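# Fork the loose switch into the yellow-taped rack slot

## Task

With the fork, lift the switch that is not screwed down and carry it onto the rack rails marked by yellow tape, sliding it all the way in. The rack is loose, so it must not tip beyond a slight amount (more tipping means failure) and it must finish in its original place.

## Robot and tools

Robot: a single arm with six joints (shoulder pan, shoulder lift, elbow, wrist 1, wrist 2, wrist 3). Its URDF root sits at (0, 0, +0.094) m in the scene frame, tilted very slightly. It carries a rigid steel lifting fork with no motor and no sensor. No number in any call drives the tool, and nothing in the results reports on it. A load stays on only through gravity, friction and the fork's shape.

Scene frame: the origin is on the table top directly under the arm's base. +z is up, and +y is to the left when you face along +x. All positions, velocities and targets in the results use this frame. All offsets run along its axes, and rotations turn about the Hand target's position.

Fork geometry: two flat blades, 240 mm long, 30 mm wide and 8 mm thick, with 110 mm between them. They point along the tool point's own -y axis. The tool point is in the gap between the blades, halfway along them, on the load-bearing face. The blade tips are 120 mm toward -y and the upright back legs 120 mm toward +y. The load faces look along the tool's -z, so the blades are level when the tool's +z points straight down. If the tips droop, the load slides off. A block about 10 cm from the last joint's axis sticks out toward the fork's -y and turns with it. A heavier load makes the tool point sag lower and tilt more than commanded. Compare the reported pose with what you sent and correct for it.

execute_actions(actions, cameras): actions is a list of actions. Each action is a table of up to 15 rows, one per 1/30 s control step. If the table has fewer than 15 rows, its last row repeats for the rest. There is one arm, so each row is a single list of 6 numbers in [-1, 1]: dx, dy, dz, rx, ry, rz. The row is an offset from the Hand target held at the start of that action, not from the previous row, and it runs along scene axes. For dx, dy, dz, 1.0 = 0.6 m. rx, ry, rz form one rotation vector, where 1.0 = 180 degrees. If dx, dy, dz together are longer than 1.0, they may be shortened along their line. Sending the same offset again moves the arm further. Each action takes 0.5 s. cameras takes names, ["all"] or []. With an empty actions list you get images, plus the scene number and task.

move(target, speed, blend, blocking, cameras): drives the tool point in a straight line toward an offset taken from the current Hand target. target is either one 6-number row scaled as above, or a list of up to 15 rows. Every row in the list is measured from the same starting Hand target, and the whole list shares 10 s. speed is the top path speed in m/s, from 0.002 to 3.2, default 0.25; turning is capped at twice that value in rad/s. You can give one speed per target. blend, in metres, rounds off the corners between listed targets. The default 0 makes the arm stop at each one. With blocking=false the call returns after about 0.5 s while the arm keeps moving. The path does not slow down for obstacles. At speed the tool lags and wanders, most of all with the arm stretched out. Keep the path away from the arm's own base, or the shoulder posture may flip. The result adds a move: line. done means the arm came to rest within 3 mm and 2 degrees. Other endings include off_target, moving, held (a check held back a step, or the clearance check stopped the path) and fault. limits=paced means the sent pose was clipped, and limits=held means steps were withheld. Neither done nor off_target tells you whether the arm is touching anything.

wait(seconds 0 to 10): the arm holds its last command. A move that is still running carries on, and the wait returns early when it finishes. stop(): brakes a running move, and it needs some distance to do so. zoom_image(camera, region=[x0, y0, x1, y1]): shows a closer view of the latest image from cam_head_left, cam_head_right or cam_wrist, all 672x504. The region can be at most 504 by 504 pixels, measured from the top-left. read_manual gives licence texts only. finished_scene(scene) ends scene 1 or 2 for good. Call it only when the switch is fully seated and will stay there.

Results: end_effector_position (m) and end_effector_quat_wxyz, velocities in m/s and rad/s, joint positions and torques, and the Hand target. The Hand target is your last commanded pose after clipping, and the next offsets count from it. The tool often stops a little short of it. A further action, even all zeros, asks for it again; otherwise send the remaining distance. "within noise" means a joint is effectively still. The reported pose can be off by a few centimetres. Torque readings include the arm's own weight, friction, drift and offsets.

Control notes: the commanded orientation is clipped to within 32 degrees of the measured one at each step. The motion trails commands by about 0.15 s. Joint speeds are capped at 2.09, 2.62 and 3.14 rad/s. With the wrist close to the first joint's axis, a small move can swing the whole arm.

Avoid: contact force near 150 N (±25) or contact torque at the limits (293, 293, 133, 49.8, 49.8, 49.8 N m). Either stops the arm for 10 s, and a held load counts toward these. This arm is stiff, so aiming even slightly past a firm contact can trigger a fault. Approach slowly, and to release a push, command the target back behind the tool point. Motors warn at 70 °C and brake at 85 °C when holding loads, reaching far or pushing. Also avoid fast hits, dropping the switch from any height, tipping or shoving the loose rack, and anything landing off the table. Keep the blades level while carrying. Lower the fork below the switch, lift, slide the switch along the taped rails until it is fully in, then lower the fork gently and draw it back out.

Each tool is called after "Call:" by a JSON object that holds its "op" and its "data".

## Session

Call:
{"op": "execute_actions", "data": {"actions": []}}

Scene clock: 0.00 s.
end_effector_position=(+0.3721, -0.1179, +0.2683) end_effector_quat_wxyz=(-0.171, +0.978, -0.115, +0.012)
Joint positions: [1.982 -1.736 2.436 -1.964 -1.402 0.575]
Joint velocities: within noise
Joint torques (N m): no reading
Hand target: +0.3721, -0.1179, +0.2683; -0.171, +0.978, -0.115, +0.012
camera_calibration:
cam_wrist: T_world_to_cam=[[0.971635, -0.232132, -0.0451733, -0.367249], [-0.231942, -0.972683, 0.00947392, -0.159603], [-0.0461385, 0.00127239, -0.998934, 0.379723], [0, 0, 0, 1]] pos_world=[0.337333, -0.240977, 0.364241]

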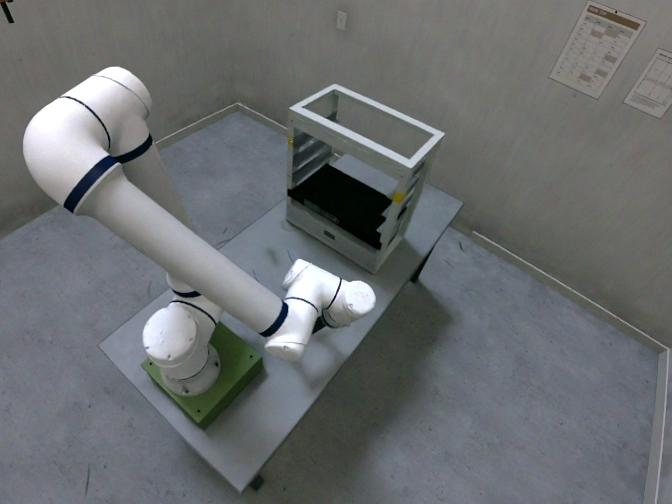

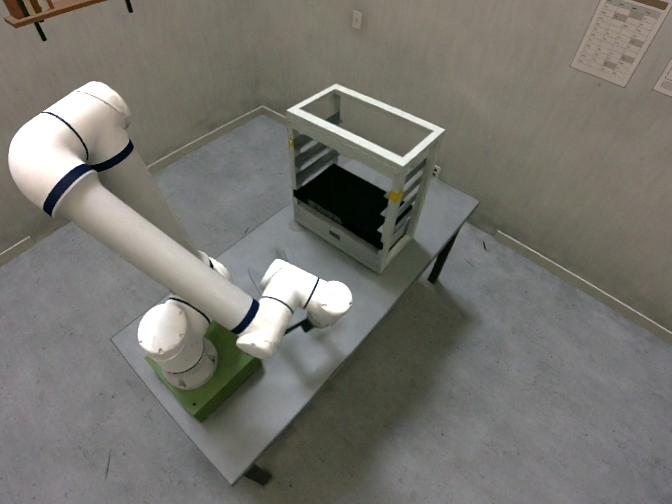

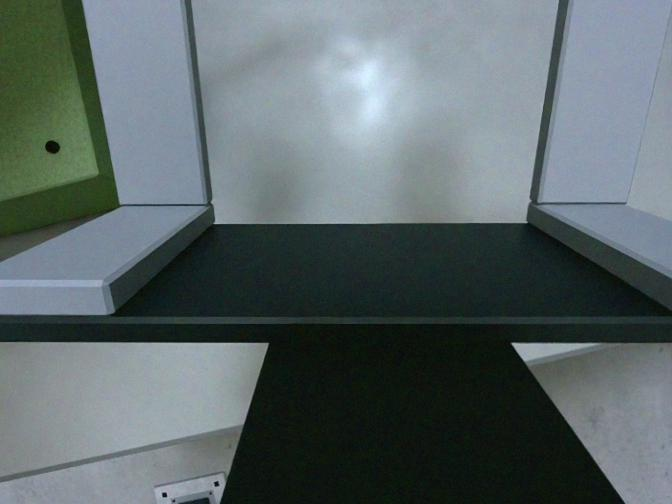

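Call:
{"op": "zoom_image", "data": {"camera": "cam_head_right", "region": [280, 75, 450, 275]}}

Call:
{"op": "zoom_image", "data": {"camera": "cam_head_right", "region": [280, 120, 360, 250]}}

Call:
{"op": "zoom_image", "data": {"camera": "cam_head_right", "region": [360, 150, 450, 280]}}

Call:
{"op": "zoom_image", "data": {"camera": "cam_head_left", "region": [280, 75, 450, 275]}}

Scaled by 2.520.

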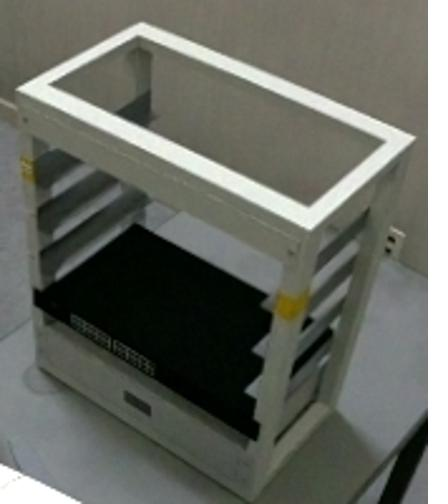

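Scaled by 3.877.

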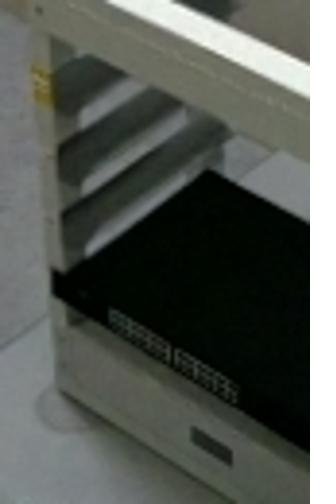

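Scaled by 3.877.

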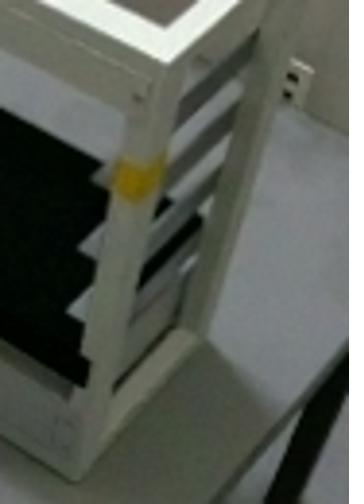

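Scaled by 2.520.

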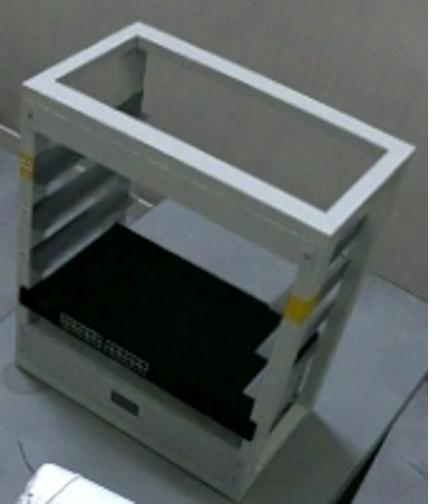

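Call:
{"op": "zoom_image", "data": {"camera": "cam_head_right", "region": [280, 190, 330, 240]}}

Call:
{"op": "zoom_image", "data": {"camera": "cam_head_right", "region": [355, 235, 405, 285]}}

Call:
{"op": "zoom_image", "data": {"camera": "cam_head_left", "region": [270, 190, 320, 240]}}

Call:
{"op": "zoom_image", "data": {"camera": "cam_head_left", "region": [350, 235, 400, 285]}}

Scaled by 10.080.

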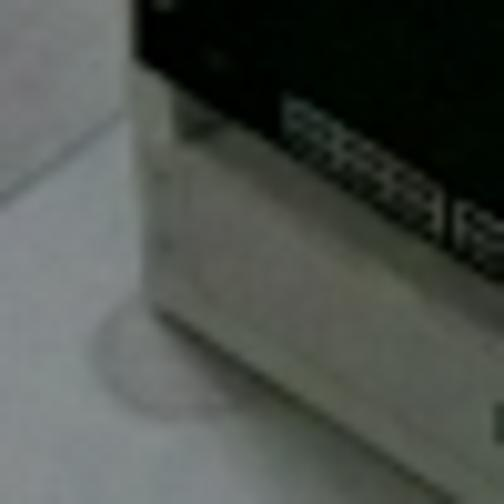

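Scaled by 10.080.

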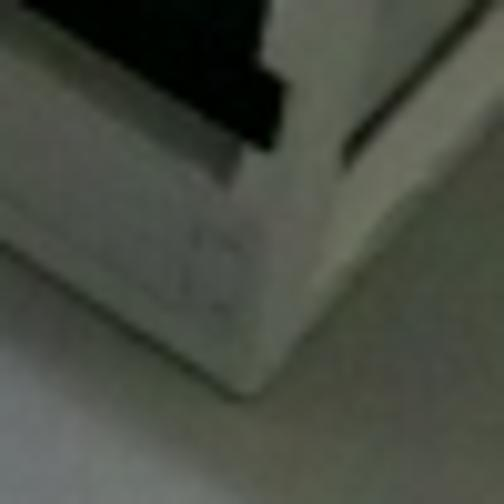

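Scaled by 10.080.

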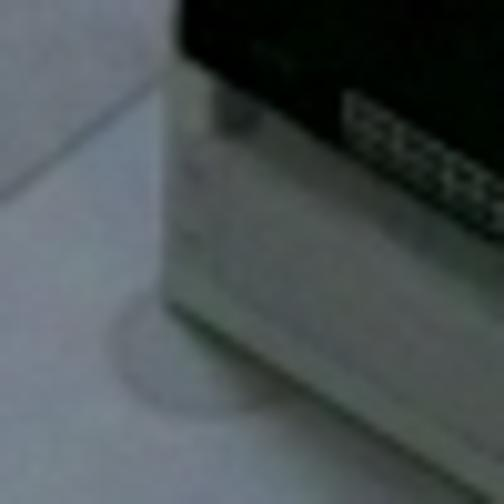

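Scaled by 10.080.

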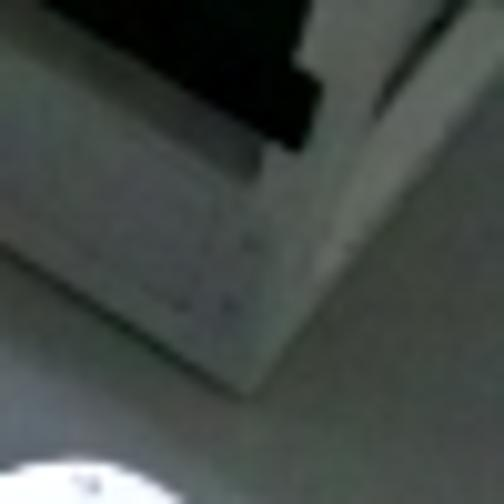

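Call:
{"op": "move", "data": {"target": [0.405, 0.1917, -0.2133, -0.0789, 0.0876, -0.41], "speed": 0.5, "cameras": ["all"]}}

Call:
{"op": "zoom_image", "data": {"camera": "cam_head_right", "region": [260, 140, 420, 290]}}

Call:
{"op": "zoom_image", "data": {"camera": "cam_head_left", "region": [260, 140, 420, 290]}}

Scene clock: 84.53 s.
end_effector_position=(+0.6151, -0.0029, +0.1404) end_effector_quat_wxyz=(+0.000, +0.719, -0.695, +0.000)
Joint positions: [2.779 -1.581 2.548 -2.524 -1.57 2.697]
Joint torques (N m): [8.94 -24.53 -68.52 -5.42 -1.68 3.46]
Hand target: +0.6151, -0.0029, +0.1403; +0.000, +0.719, -0.695, +0.000
Off the commanded pose: 0.000 m, 0 deg.
move: done
camera_calibration:
cam_wrist: T_world_to_cam=[[0.0222245, -0.999403, -0.0264604, -0.00336075], [-0.937556, -0.0300242, 0.346537, 0.399323], [-0.347125, 0.0171064, -0.937663, 0.439539], [0, 0, 0, 1]] pos_world=[0.527037, 0.00111166, 0.27367]

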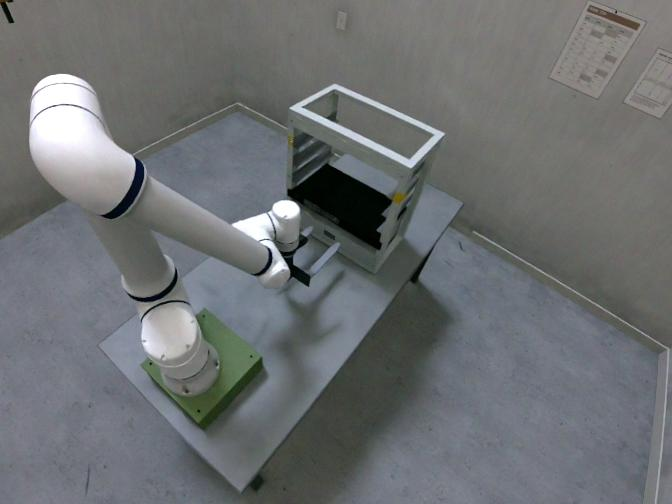

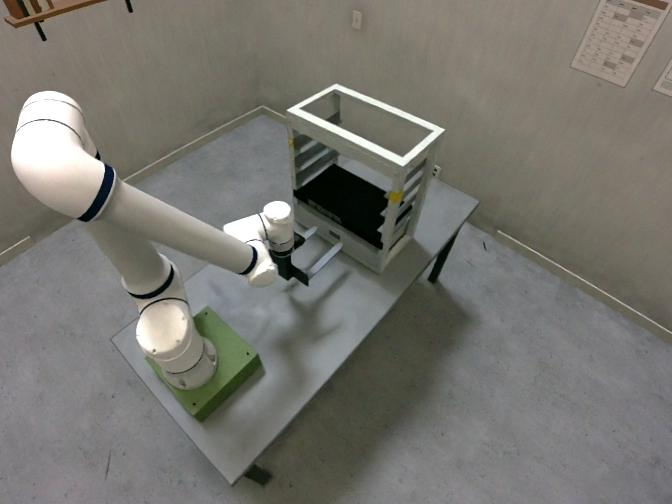

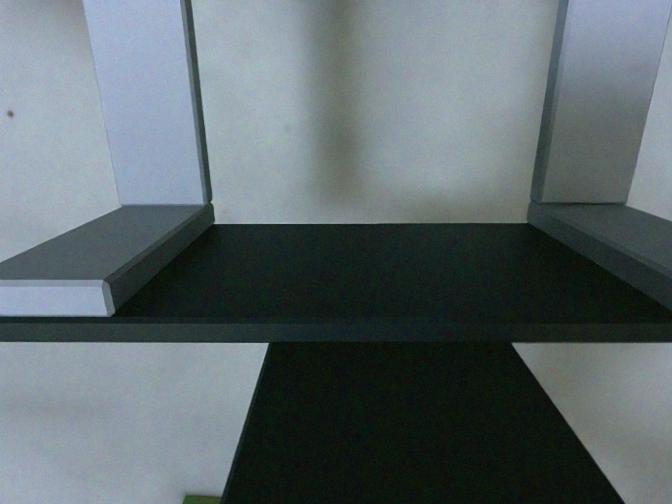

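Scaled by 3.150.

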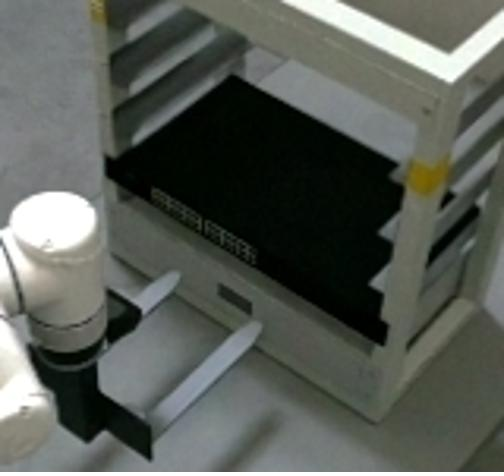

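Scaled by 3.150.

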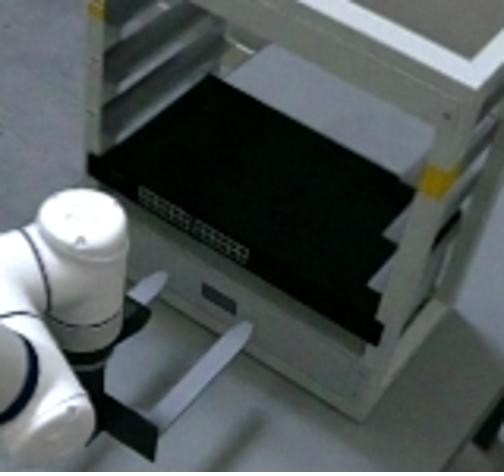

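Call:
{"op": "move", "data": {"target": [0.0665, 0.0172, 0.0345, 0, 0, 0], "speed": 0.15, "cameras": ["all"]}}

Call:
{"op": "zoom_image", "data": {"camera": "cam_head_right", "region": [290, 180, 390, 270]}}

Call:
{"op": "zoom_image", "data": {"camera": "cam_head_left", "region": [290, 180, 390, 270]}}

Scene clock: 106.63 s.
end_effector_position=(+0.6548, +0.0074, +0.1610) end_effector_quat_wxyz=(+0.000, +0.719, -0.695, +0.000)
Joint positions: [2.833 -1.556 2.463 -2.464 -1.569 2.751]
Joint torques (N m): [10.55 -30.96 -72.56 -5.55 -1.55 3.46]
Hand target: +0.6550, +0.0074, +0.1610; +0.000, +0.719, -0.695, +0.000
Off the commanded pose: 0.000 m, 0 deg.
move: done
camera_calibration:
cam_wrist: T_world_to_cam=[[0.0220343, -0.999409, -0.0263952, 0.00668444], [-0.937528, -0.0298247, 0.346628, 0.42967], [-0.34721, 0.0171085, -0.937631, 0.472499], [0, 0, 0, 1]] pos_world=[0.566737, 0.0114115, 0.29427]

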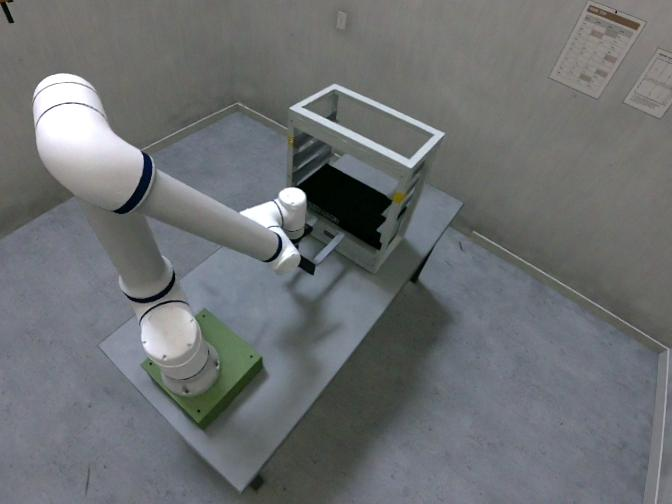

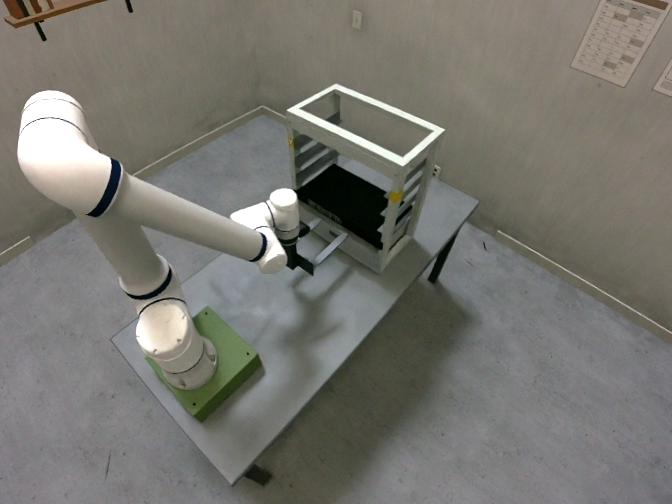

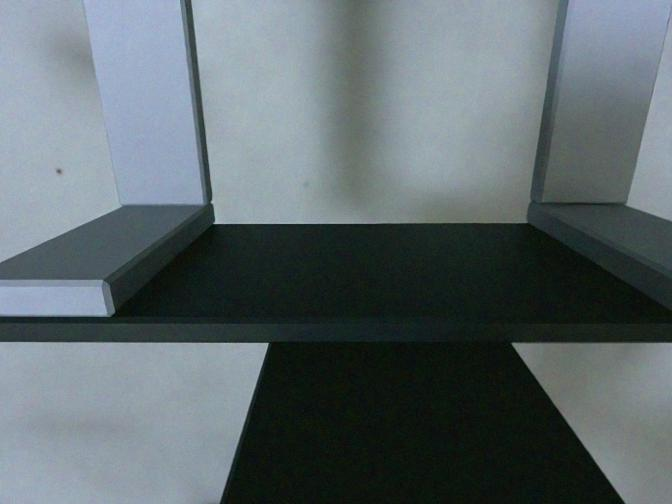

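Scaled by 5.040.

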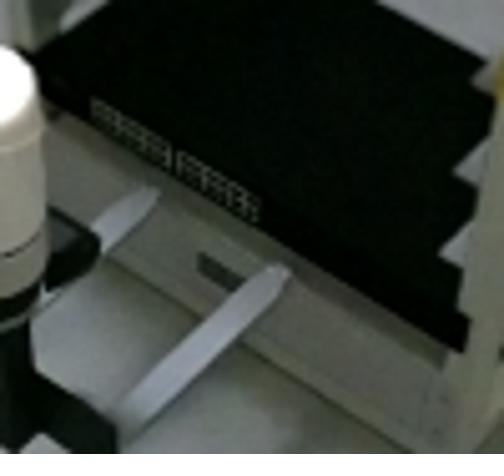

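Scaled by 5.040.

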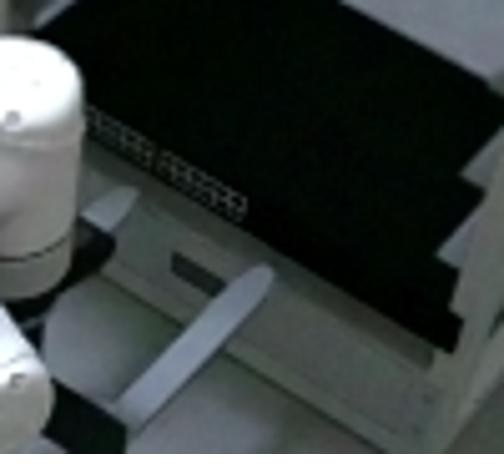

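Call:
{"op": "zoom_image", "data": {"camera": "cam_head_right", "region": [330, 215, 385, 260]}}

Call:
{"op": "zoom_image", "data": {"camera": "cam_head_left", "region": [325, 215, 380, 260]}}

Scaled by 9.164.

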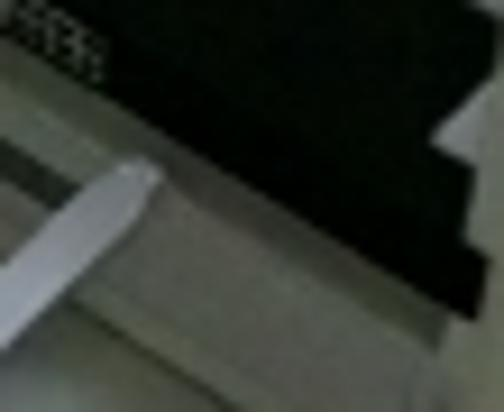

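Scaled by 9.164.

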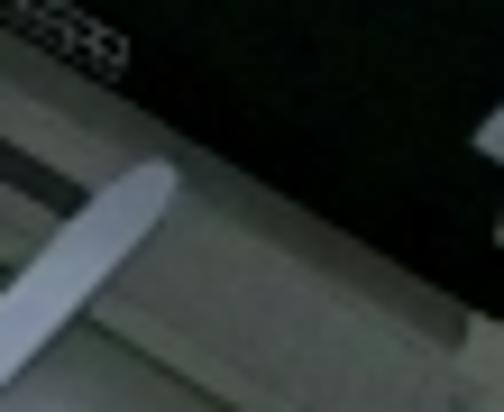

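Call:
{"op": "move", "data": {"target": [-0.085, 0.021, 0.295, 0.018, -0.4997, 0], "speed": 0.6, "cameras": ["all"]}}

Call:
{"op": "zoom_image", "data": {"camera": "cam_wrist", "region": [180, 0, 370, 230]}}

Call:
{"op": "zoom_image", "data": {"camera": "cam_wrist", "region": [370, 0, 560, 230]}}

Scene clock: 151.13 s.
end_effector_position=(+0.6264, +0.0156, +0.2557) end_effector_quat_wxyz=(-0.250, +0.679, -0.650, +0.231)
Joint positions: [2.607 -1.358 2.849 -3.636 -1.178 2.637]
Joint torques (N m): [10.09 -53.58 -32.97 -8.16 1.01 3.46]
Hand target: +0.6265, +0.0156, +0.2557; -0.250, +0.679, -0.650, +0.231 (not the last commanded pose)
Off the commanded pose: 0.085 m, 50 deg.
led back after a hold: the arm was led back toward your command in small steps, so it may still be short of it.
move: held (a check stopped the path); limits=held
pose unreachable: on one or more control steps of this call, first in action 0 (counted from 0), an arm could not follow its commanded pose, so it was not sent that pose on those steps. It may still have moved: this result reports where it is.
cause: moving toward the commanded pose would bring two parts of the arm too close to each other (joints 3 (elbow) and 4 (wrist 1) lie between them).
camera_calibration:
cam_wrist: T_world_to_cam=[[0.0545633, -0.997719, -0.039752, 0.00108939], [-0.941456, -0.0381401, -0.334972, 0.547335], [0.332692, 0.0557019, -0.941389, 0.125766], [0, 0, 0, 1]] pos_world=[0.473391, 0.014957, 0.30178]

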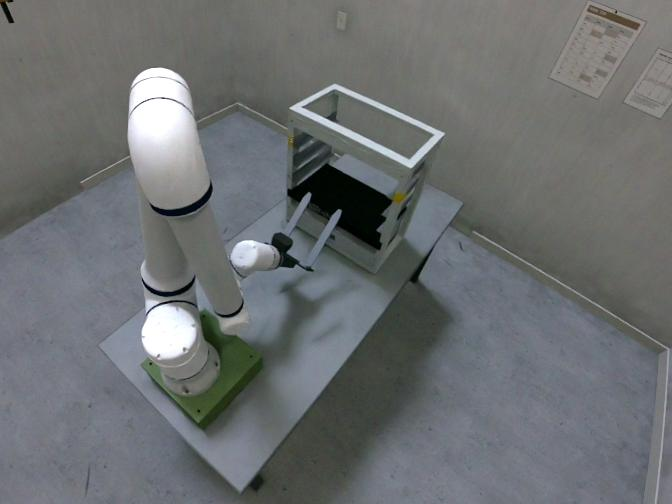

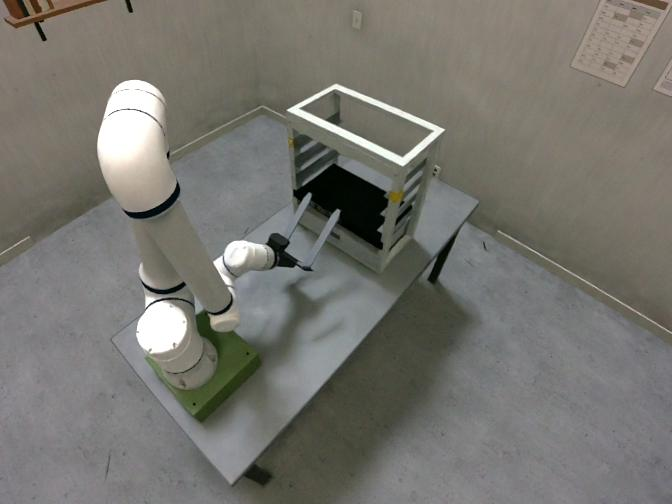

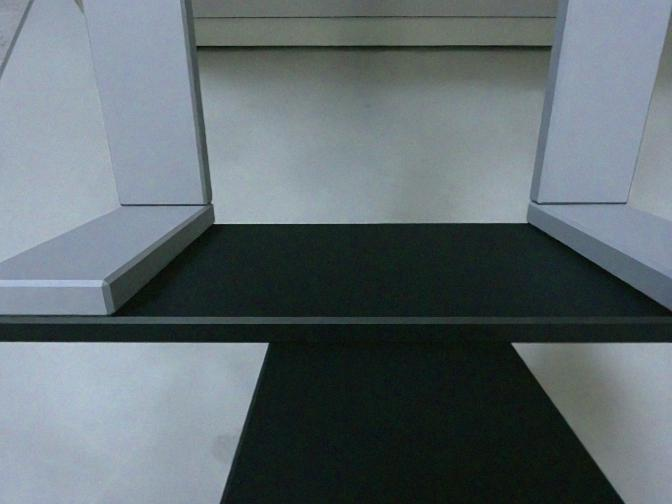

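Scaled by 2.191.

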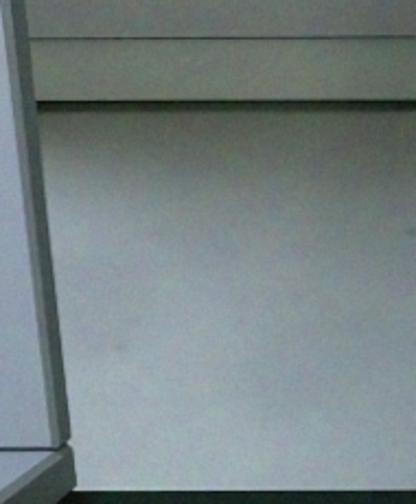

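Scaled by 2.191.

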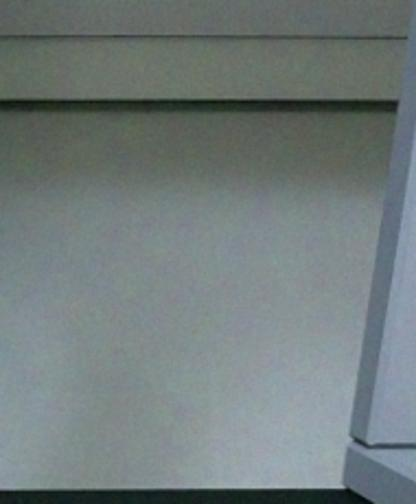

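Call:
{"op": "move", "data": {"target": [0.0358, -0.0043, 0.2622, 0.0014, -0.1408, -0.0087], "speed": 0.4, "cameras": ["cam_wrist"]}}

Call:
{"op": "zoom_image", "data": {"camera": "cam_wrist", "region": [180, 0, 370, 230]}}

Call:
{"op": "zoom_image", "data": {"camera": "cam_wrist", "region": [370, 0, 560, 230]}}

Scene clock: 187.47 s.
end_effector_position=(+0.6479, +0.0131, +0.4129) end_effector_quat_wxyz=(-0.385, +0.602, -0.589, +0.377)
Joint positions: [2.613 -1.231 2.796 -4.181 -1.036 2.862]
Joint torques (N m): [8.93 -31.38 -26.64 -11.94 -0.07 3.37]
Hand target: +0.6479, +0.0131, +0.4130; -0.385, +0.602, -0.589, +0.377
Off the commanded pose: 0.000 m, 0 deg.
move: done
camera_calibration:
cam_wrist: T_world_to_cam=[[0.0409692, -0.998899, -0.0228329, 0.00545276], [-0.7084, -0.0129237, -0.705693, 0.621888], [0.704621, 0.0450865, -0.70815, -0.0703431], [0, 0, 0, 1]] pos_world=[0.489887, 0.0166554, 0.389173]
Images, in order (width x height): cam_wrist 672x504.

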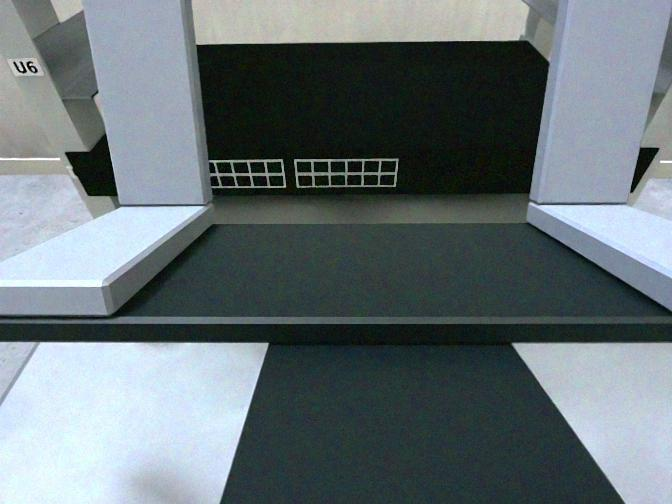

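Scaled by 2.191.

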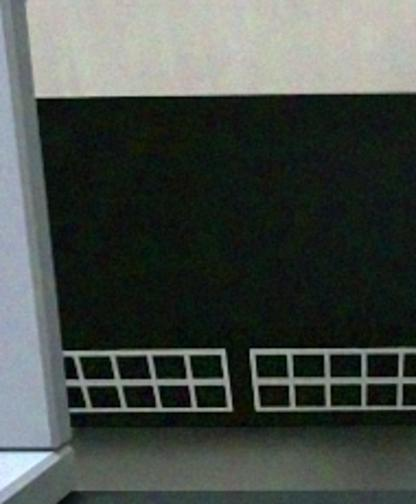

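Scaled by 2.191.

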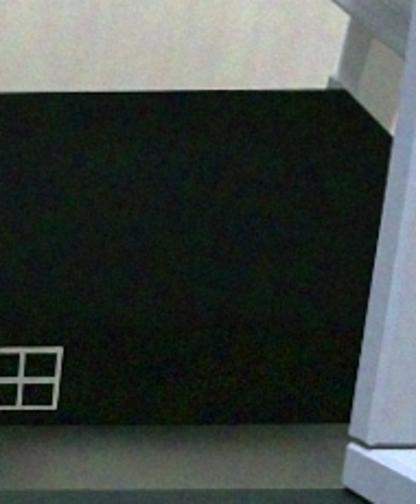

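Call:
{"op": "zoom_image", "data": {"camera": "cam_wrist", "region": [40, 120, 130, 220]}}

Call:
{"op": "zoom_image", "data": {"camera": "cam_wrist", "region": [600, 120, 672, 220]}}

Call:
{"op": "zoom_image", "data": {"camera": "cam_wrist", "region": [0, 0, 120, 130]}}

Scaled by 5.040.

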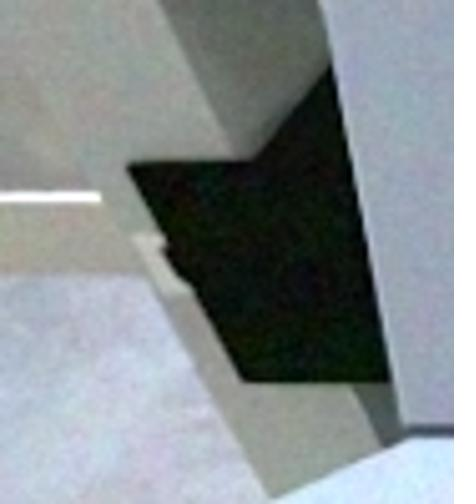

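Scaled by 5.040.

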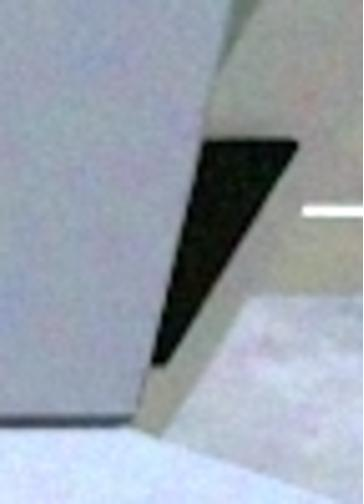

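Scaled by 3.877.

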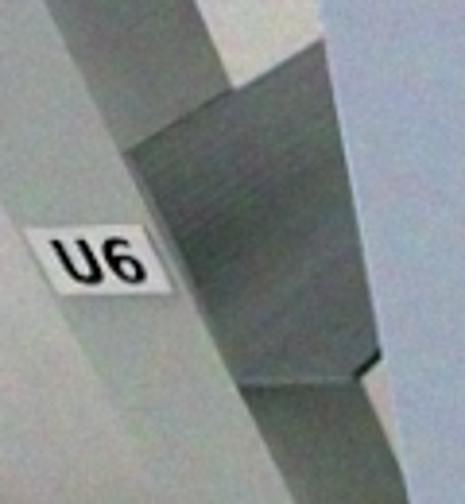

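Call:
{"op": "move", "data": {"target": [-0.04, -0.0222, -0.4298, -0.0086, 0.3624, 0.0012], "speed": 0.5, "cameras": ["all"]}}

Call:
{"op": "zoom_image", "data": {"camera": "cam_head_right", "region": [290, 180, 390, 270]}}

Call:
{"op": "zoom_image", "data": {"camera": "cam_head_left", "region": [290, 180, 390, 270]}}

Scene clock: 239.50 s.
end_effector_position=(+0.6239, -0.0003, +0.1552) end_effector_quat_wxyz=(+0.000, +0.716, -0.698, +0.000)
Joint positions: [2.795 -1.599 2.521 -2.477 -1.57 2.722]
Joint torques (N m): [8.87 -23.25 -71.39 -4.94 -1.28 3.36]
Hand target: +0.6239, -0.0003, +0.1551; +0.000, +0.716, -0.698, -0.001
Off the commanded pose: 0.000 m, 0 deg.
move: done
camera_calibration:
cam_wrist: T_world_to_cam=[[0.013267, -0.999545, -0.0271013, 0.00520708], [-0.937443, -0.0218634, 0.347452, 0.402319], [-0.347886, 0.0207963, -0.937306, 0.456855], [0, 0, 0, 1]] pos_world=[0.536015, 0.00449991, 0.288568]

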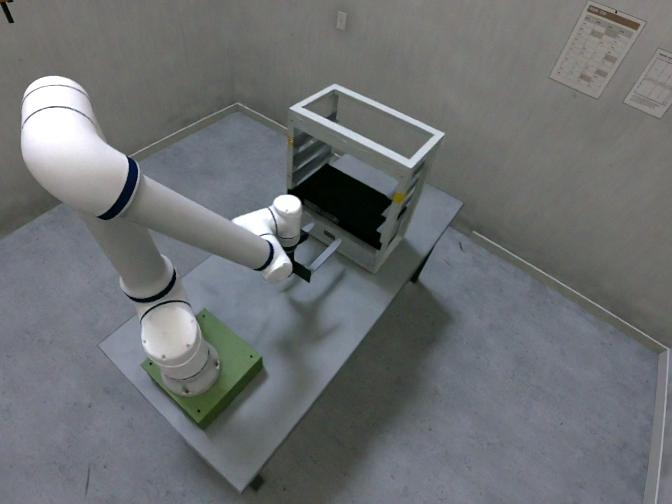

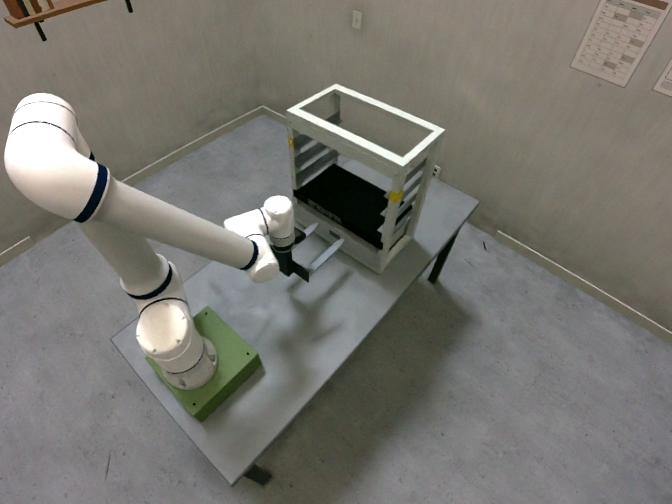

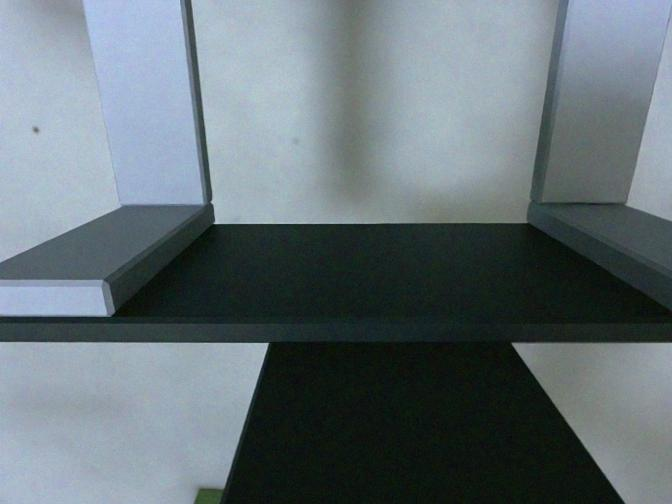

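Scaled by 5.040.

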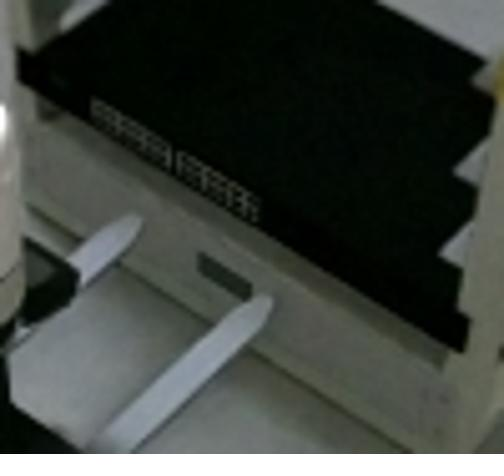

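Scaled by 5.040.

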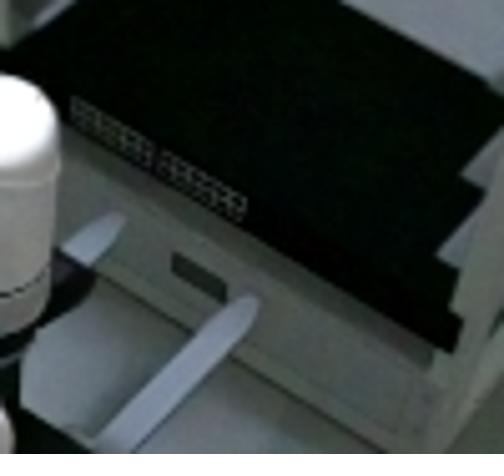

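Call:
{"op": "move", "data": {"target": [[0.03, 0.0008, 0.005, 0, 0, 0], [0.3298, 0.0086, 0.005, 0, 0, 0]], "speed": [0.1, 0.12], "blend": [0.01, 0], "cameras": ["all"]}}

Call:
{"op": "zoom_image", "data": {"camera": "cam_head_right", "region": [290, 180, 390, 270]}}

Scene clock: 248.90 s.
end_effector_position=(+0.8216, +0.0049, +0.1581) end_effector_quat_wxyz=(+0.000, +0.716, -0.698, -0.001)
Joint positions: [2.921 -1.302 2.162 -2.415 -1.568 2.848]
Joint torques (N m): [8.7 -60.94 -75.15 -5.3 -0.67 3.39]
Hand target: +0.8218, +0.0049, +0.1581; +0.000, +0.716, -0.698, -0.001
Off the commanded pose: 0.000 m, 0 deg.
move: done; blend cut to 0.0091 m at target 1
camera_calibration:
cam_wrist: T_world_to_cam=[[0.0132574, -0.999545, -0.0271065, 0.00777174], [-0.937321, -0.0218635, 0.34778, 0.586536], [-0.348214, 0.0207969, -0.937184, 0.528543], [0, 0, 0, 1]] pos_world=[0.733716, 0.00959991, 0.291567]

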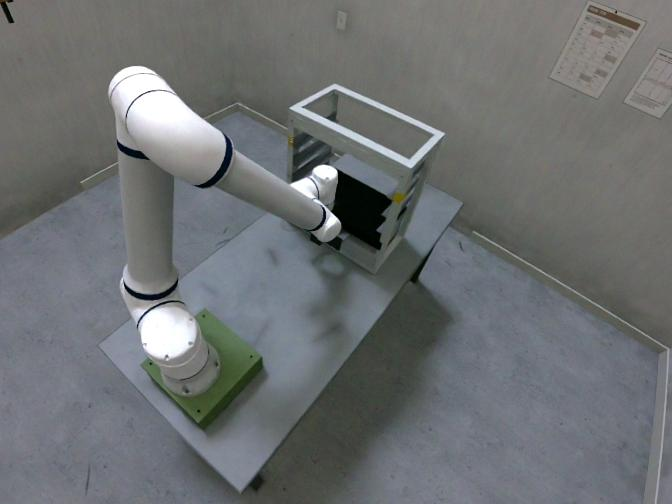

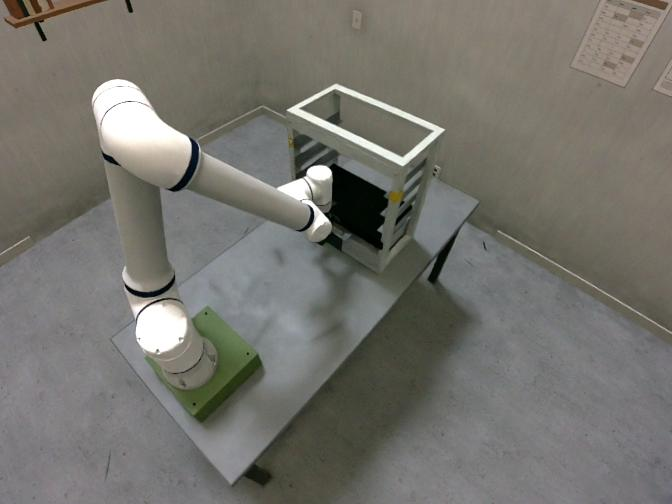

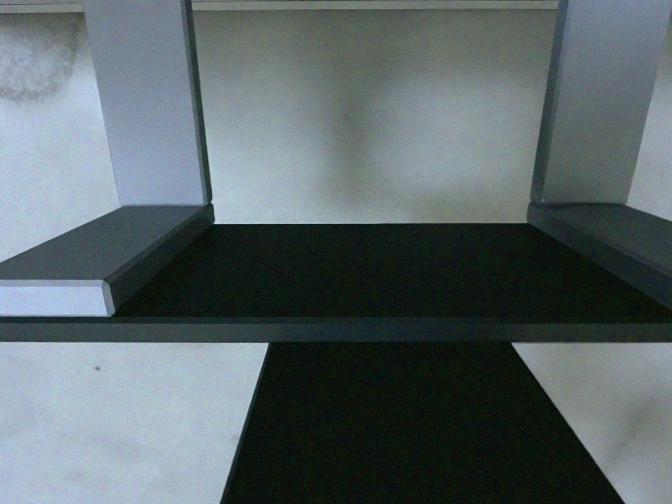

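Scaled by 5.040.

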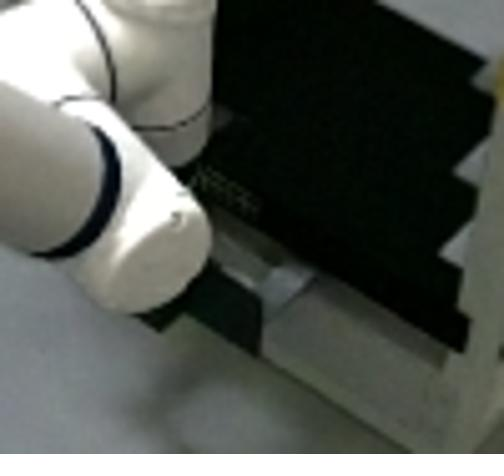

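Call:
{"op": "zoom_image", "data": {"camera": "cam_wrist", "region": [190, 0, 250, 30]}}

Call:
{"op": "zoom_image", "data": {"camera": "cam_wrist", "region": [500, 0, 560, 30]}}

Scaled by 8.400.

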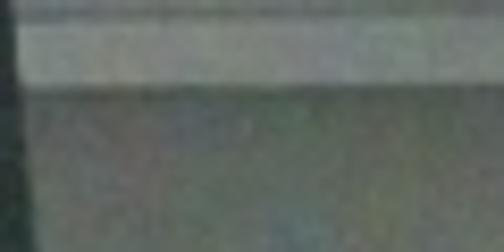

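Scaled by 8.400.

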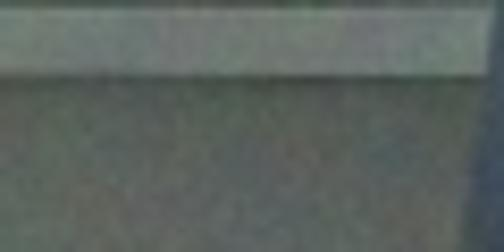

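Call:
{"op": "move", "data": {"target": [0, 0, 0.0183, 0, 0, -0.0008], "speed": 0.05}}

Call:
{"op": "move", "data": {"target": [0, 0, 0.0067, 0, 0, 0], "speed": 0.02}}

Call:
{"op": "move", "data": {"target": [0, 0, 0.0067, 0, 0, 0], "speed": 0.02}}

Scene clock: 262.80 s.
end_effector_position=(+0.8218, +0.0049, +0.1689) end_effector_quat_wxyz=(+0.000, +0.715, -0.699, -0.001)
Joint positions: [2.921 -1.317 2.155 -2.393 -1.568 2.851]
Joint torques (N m): [9.17 -89.8 -76.62 -5.46 -0.1 3.46]
Hand target: +0.8218, +0.0049, +0.1691; +0.000, +0.715, -0.699, -0.001
Off the commanded pose: 0.000 m, 0 deg.
move: done

Scene clock: 263.50 s.
end_effector_position=(+0.8218, +0.0049, +0.1729) end_effector_quat_wxyz=(+0.000, +0.715, -0.699, -0.001)
Joint positions: [2.921 -1.323 2.152 -2.385 -1.568 2.851]
Joint torques (N m): [6.81 -90.87 -78.54 -5.92 0.62 3.42]
Hand target: +0.8218, +0.0049, +0.1731; +0.000, +0.715, -0.699, -0.001
Off the commanded pose: 0.000 m, 0 deg.
move: done

Scene clock: 264.20 s.
end_effector_position=(+0.8216, +0.0049, +0.1767) end_effector_quat_wxyz=(+0.001, +0.715, -0.699, -0.001)
Joint positions: [2.921 -1.328 2.15 -2.376 -1.568 2.851]
Joint torques (N m): [-1.49 -120.98 -114.8 -19.67 4.39 1.59]
Hand target: +0.8218, +0.0049, +0.1771; +0.000, +0.715, -0.699, -0.001
Off the commanded pose: 0.000 m, 0 deg.
move: done

Call:
{"op": "move", "data": {"target": [0, 0, 0.0067, 0, 0, 0], "speed": 0.02}}

Call:
{"op": "move", "data": {"target": [0, 0, 0.0067, 0, 0, 0], "speed": 0.03, "cameras": ["all"]}}

Call:
{"op": "zoom_image", "data": {"camera": "cam_head_right", "region": [290, 140, 400, 260]}}

Scene clock: 267.30 s.
end_effector_position=(+0.8218, +0.0049, +0.1809) end_effector_quat_wxyz=(+0.000, +0.715, -0.699, -0.001)
Joint positions: [2.921 -1.334 2.147 -2.368 -1.568 2.851]
Joint torques (N m): [-14.43 -124 -115.15 -19.44 4.23 -1.79]
Hand target: +0.8218, +0.0049, +0.1811; +0.000, +0.715, -0.699, -0.001
Off the commanded pose: 0.000 m, 0 deg.
move: done

Scene clock: 268.00 s.
end_effector_position=(+0.8218, +0.0049, +0.1850) end_effector_quat_wxyz=(+0.000, +0.715, -0.699, -0.001)
Joint positions: [2.921 -1.34 2.145 -2.36 -1.568 2.851]
Joint torques (N m): [-15.66 -123.67 -115.37 -19.43 4.08 -1.84]
Hand target: +0.8218, +0.0049, +0.1852; +0.000, +0.715, -0.699, -0.001
Off the commanded pose: 0.000 m, 0 deg.
move: done
camera_calibration:
cam_wrist: T_world_to_cam=[[0.0107295, -0.999577, -0.027049, 0.0106287], [-0.937367, -0.0194733, 0.347798, 0.577501], [-0.348177, 0.0216231, -0.937179, 0.553719], [0, 0, 0, 1]] pos_world=[0.734009, 0.00989691, 0.318367]

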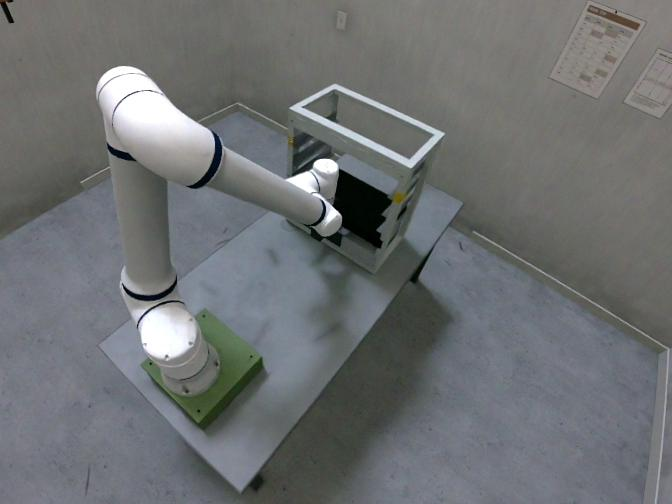

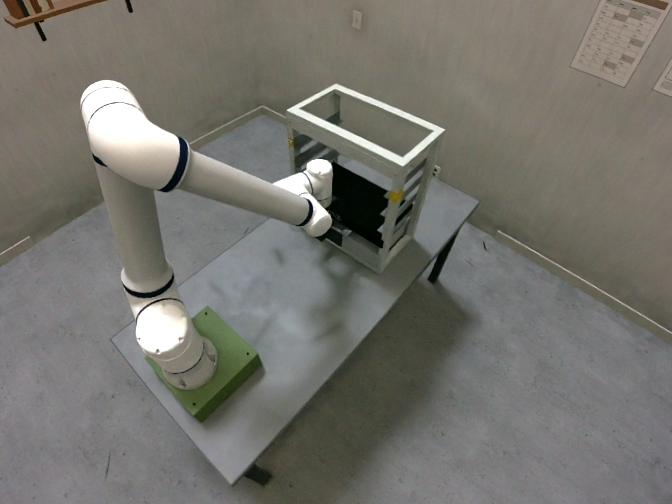

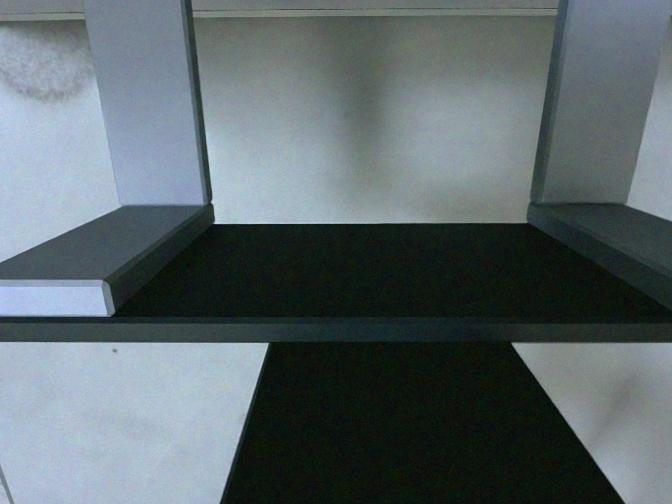

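Scaled by 4.200.

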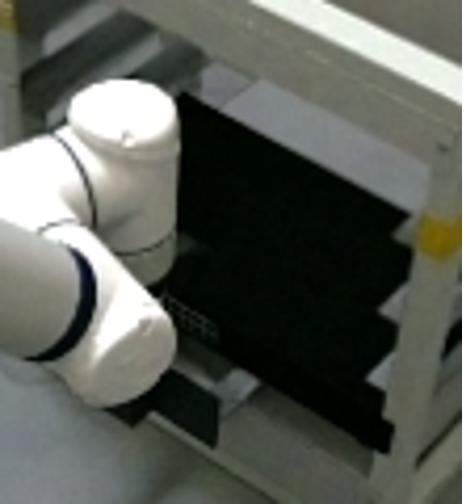

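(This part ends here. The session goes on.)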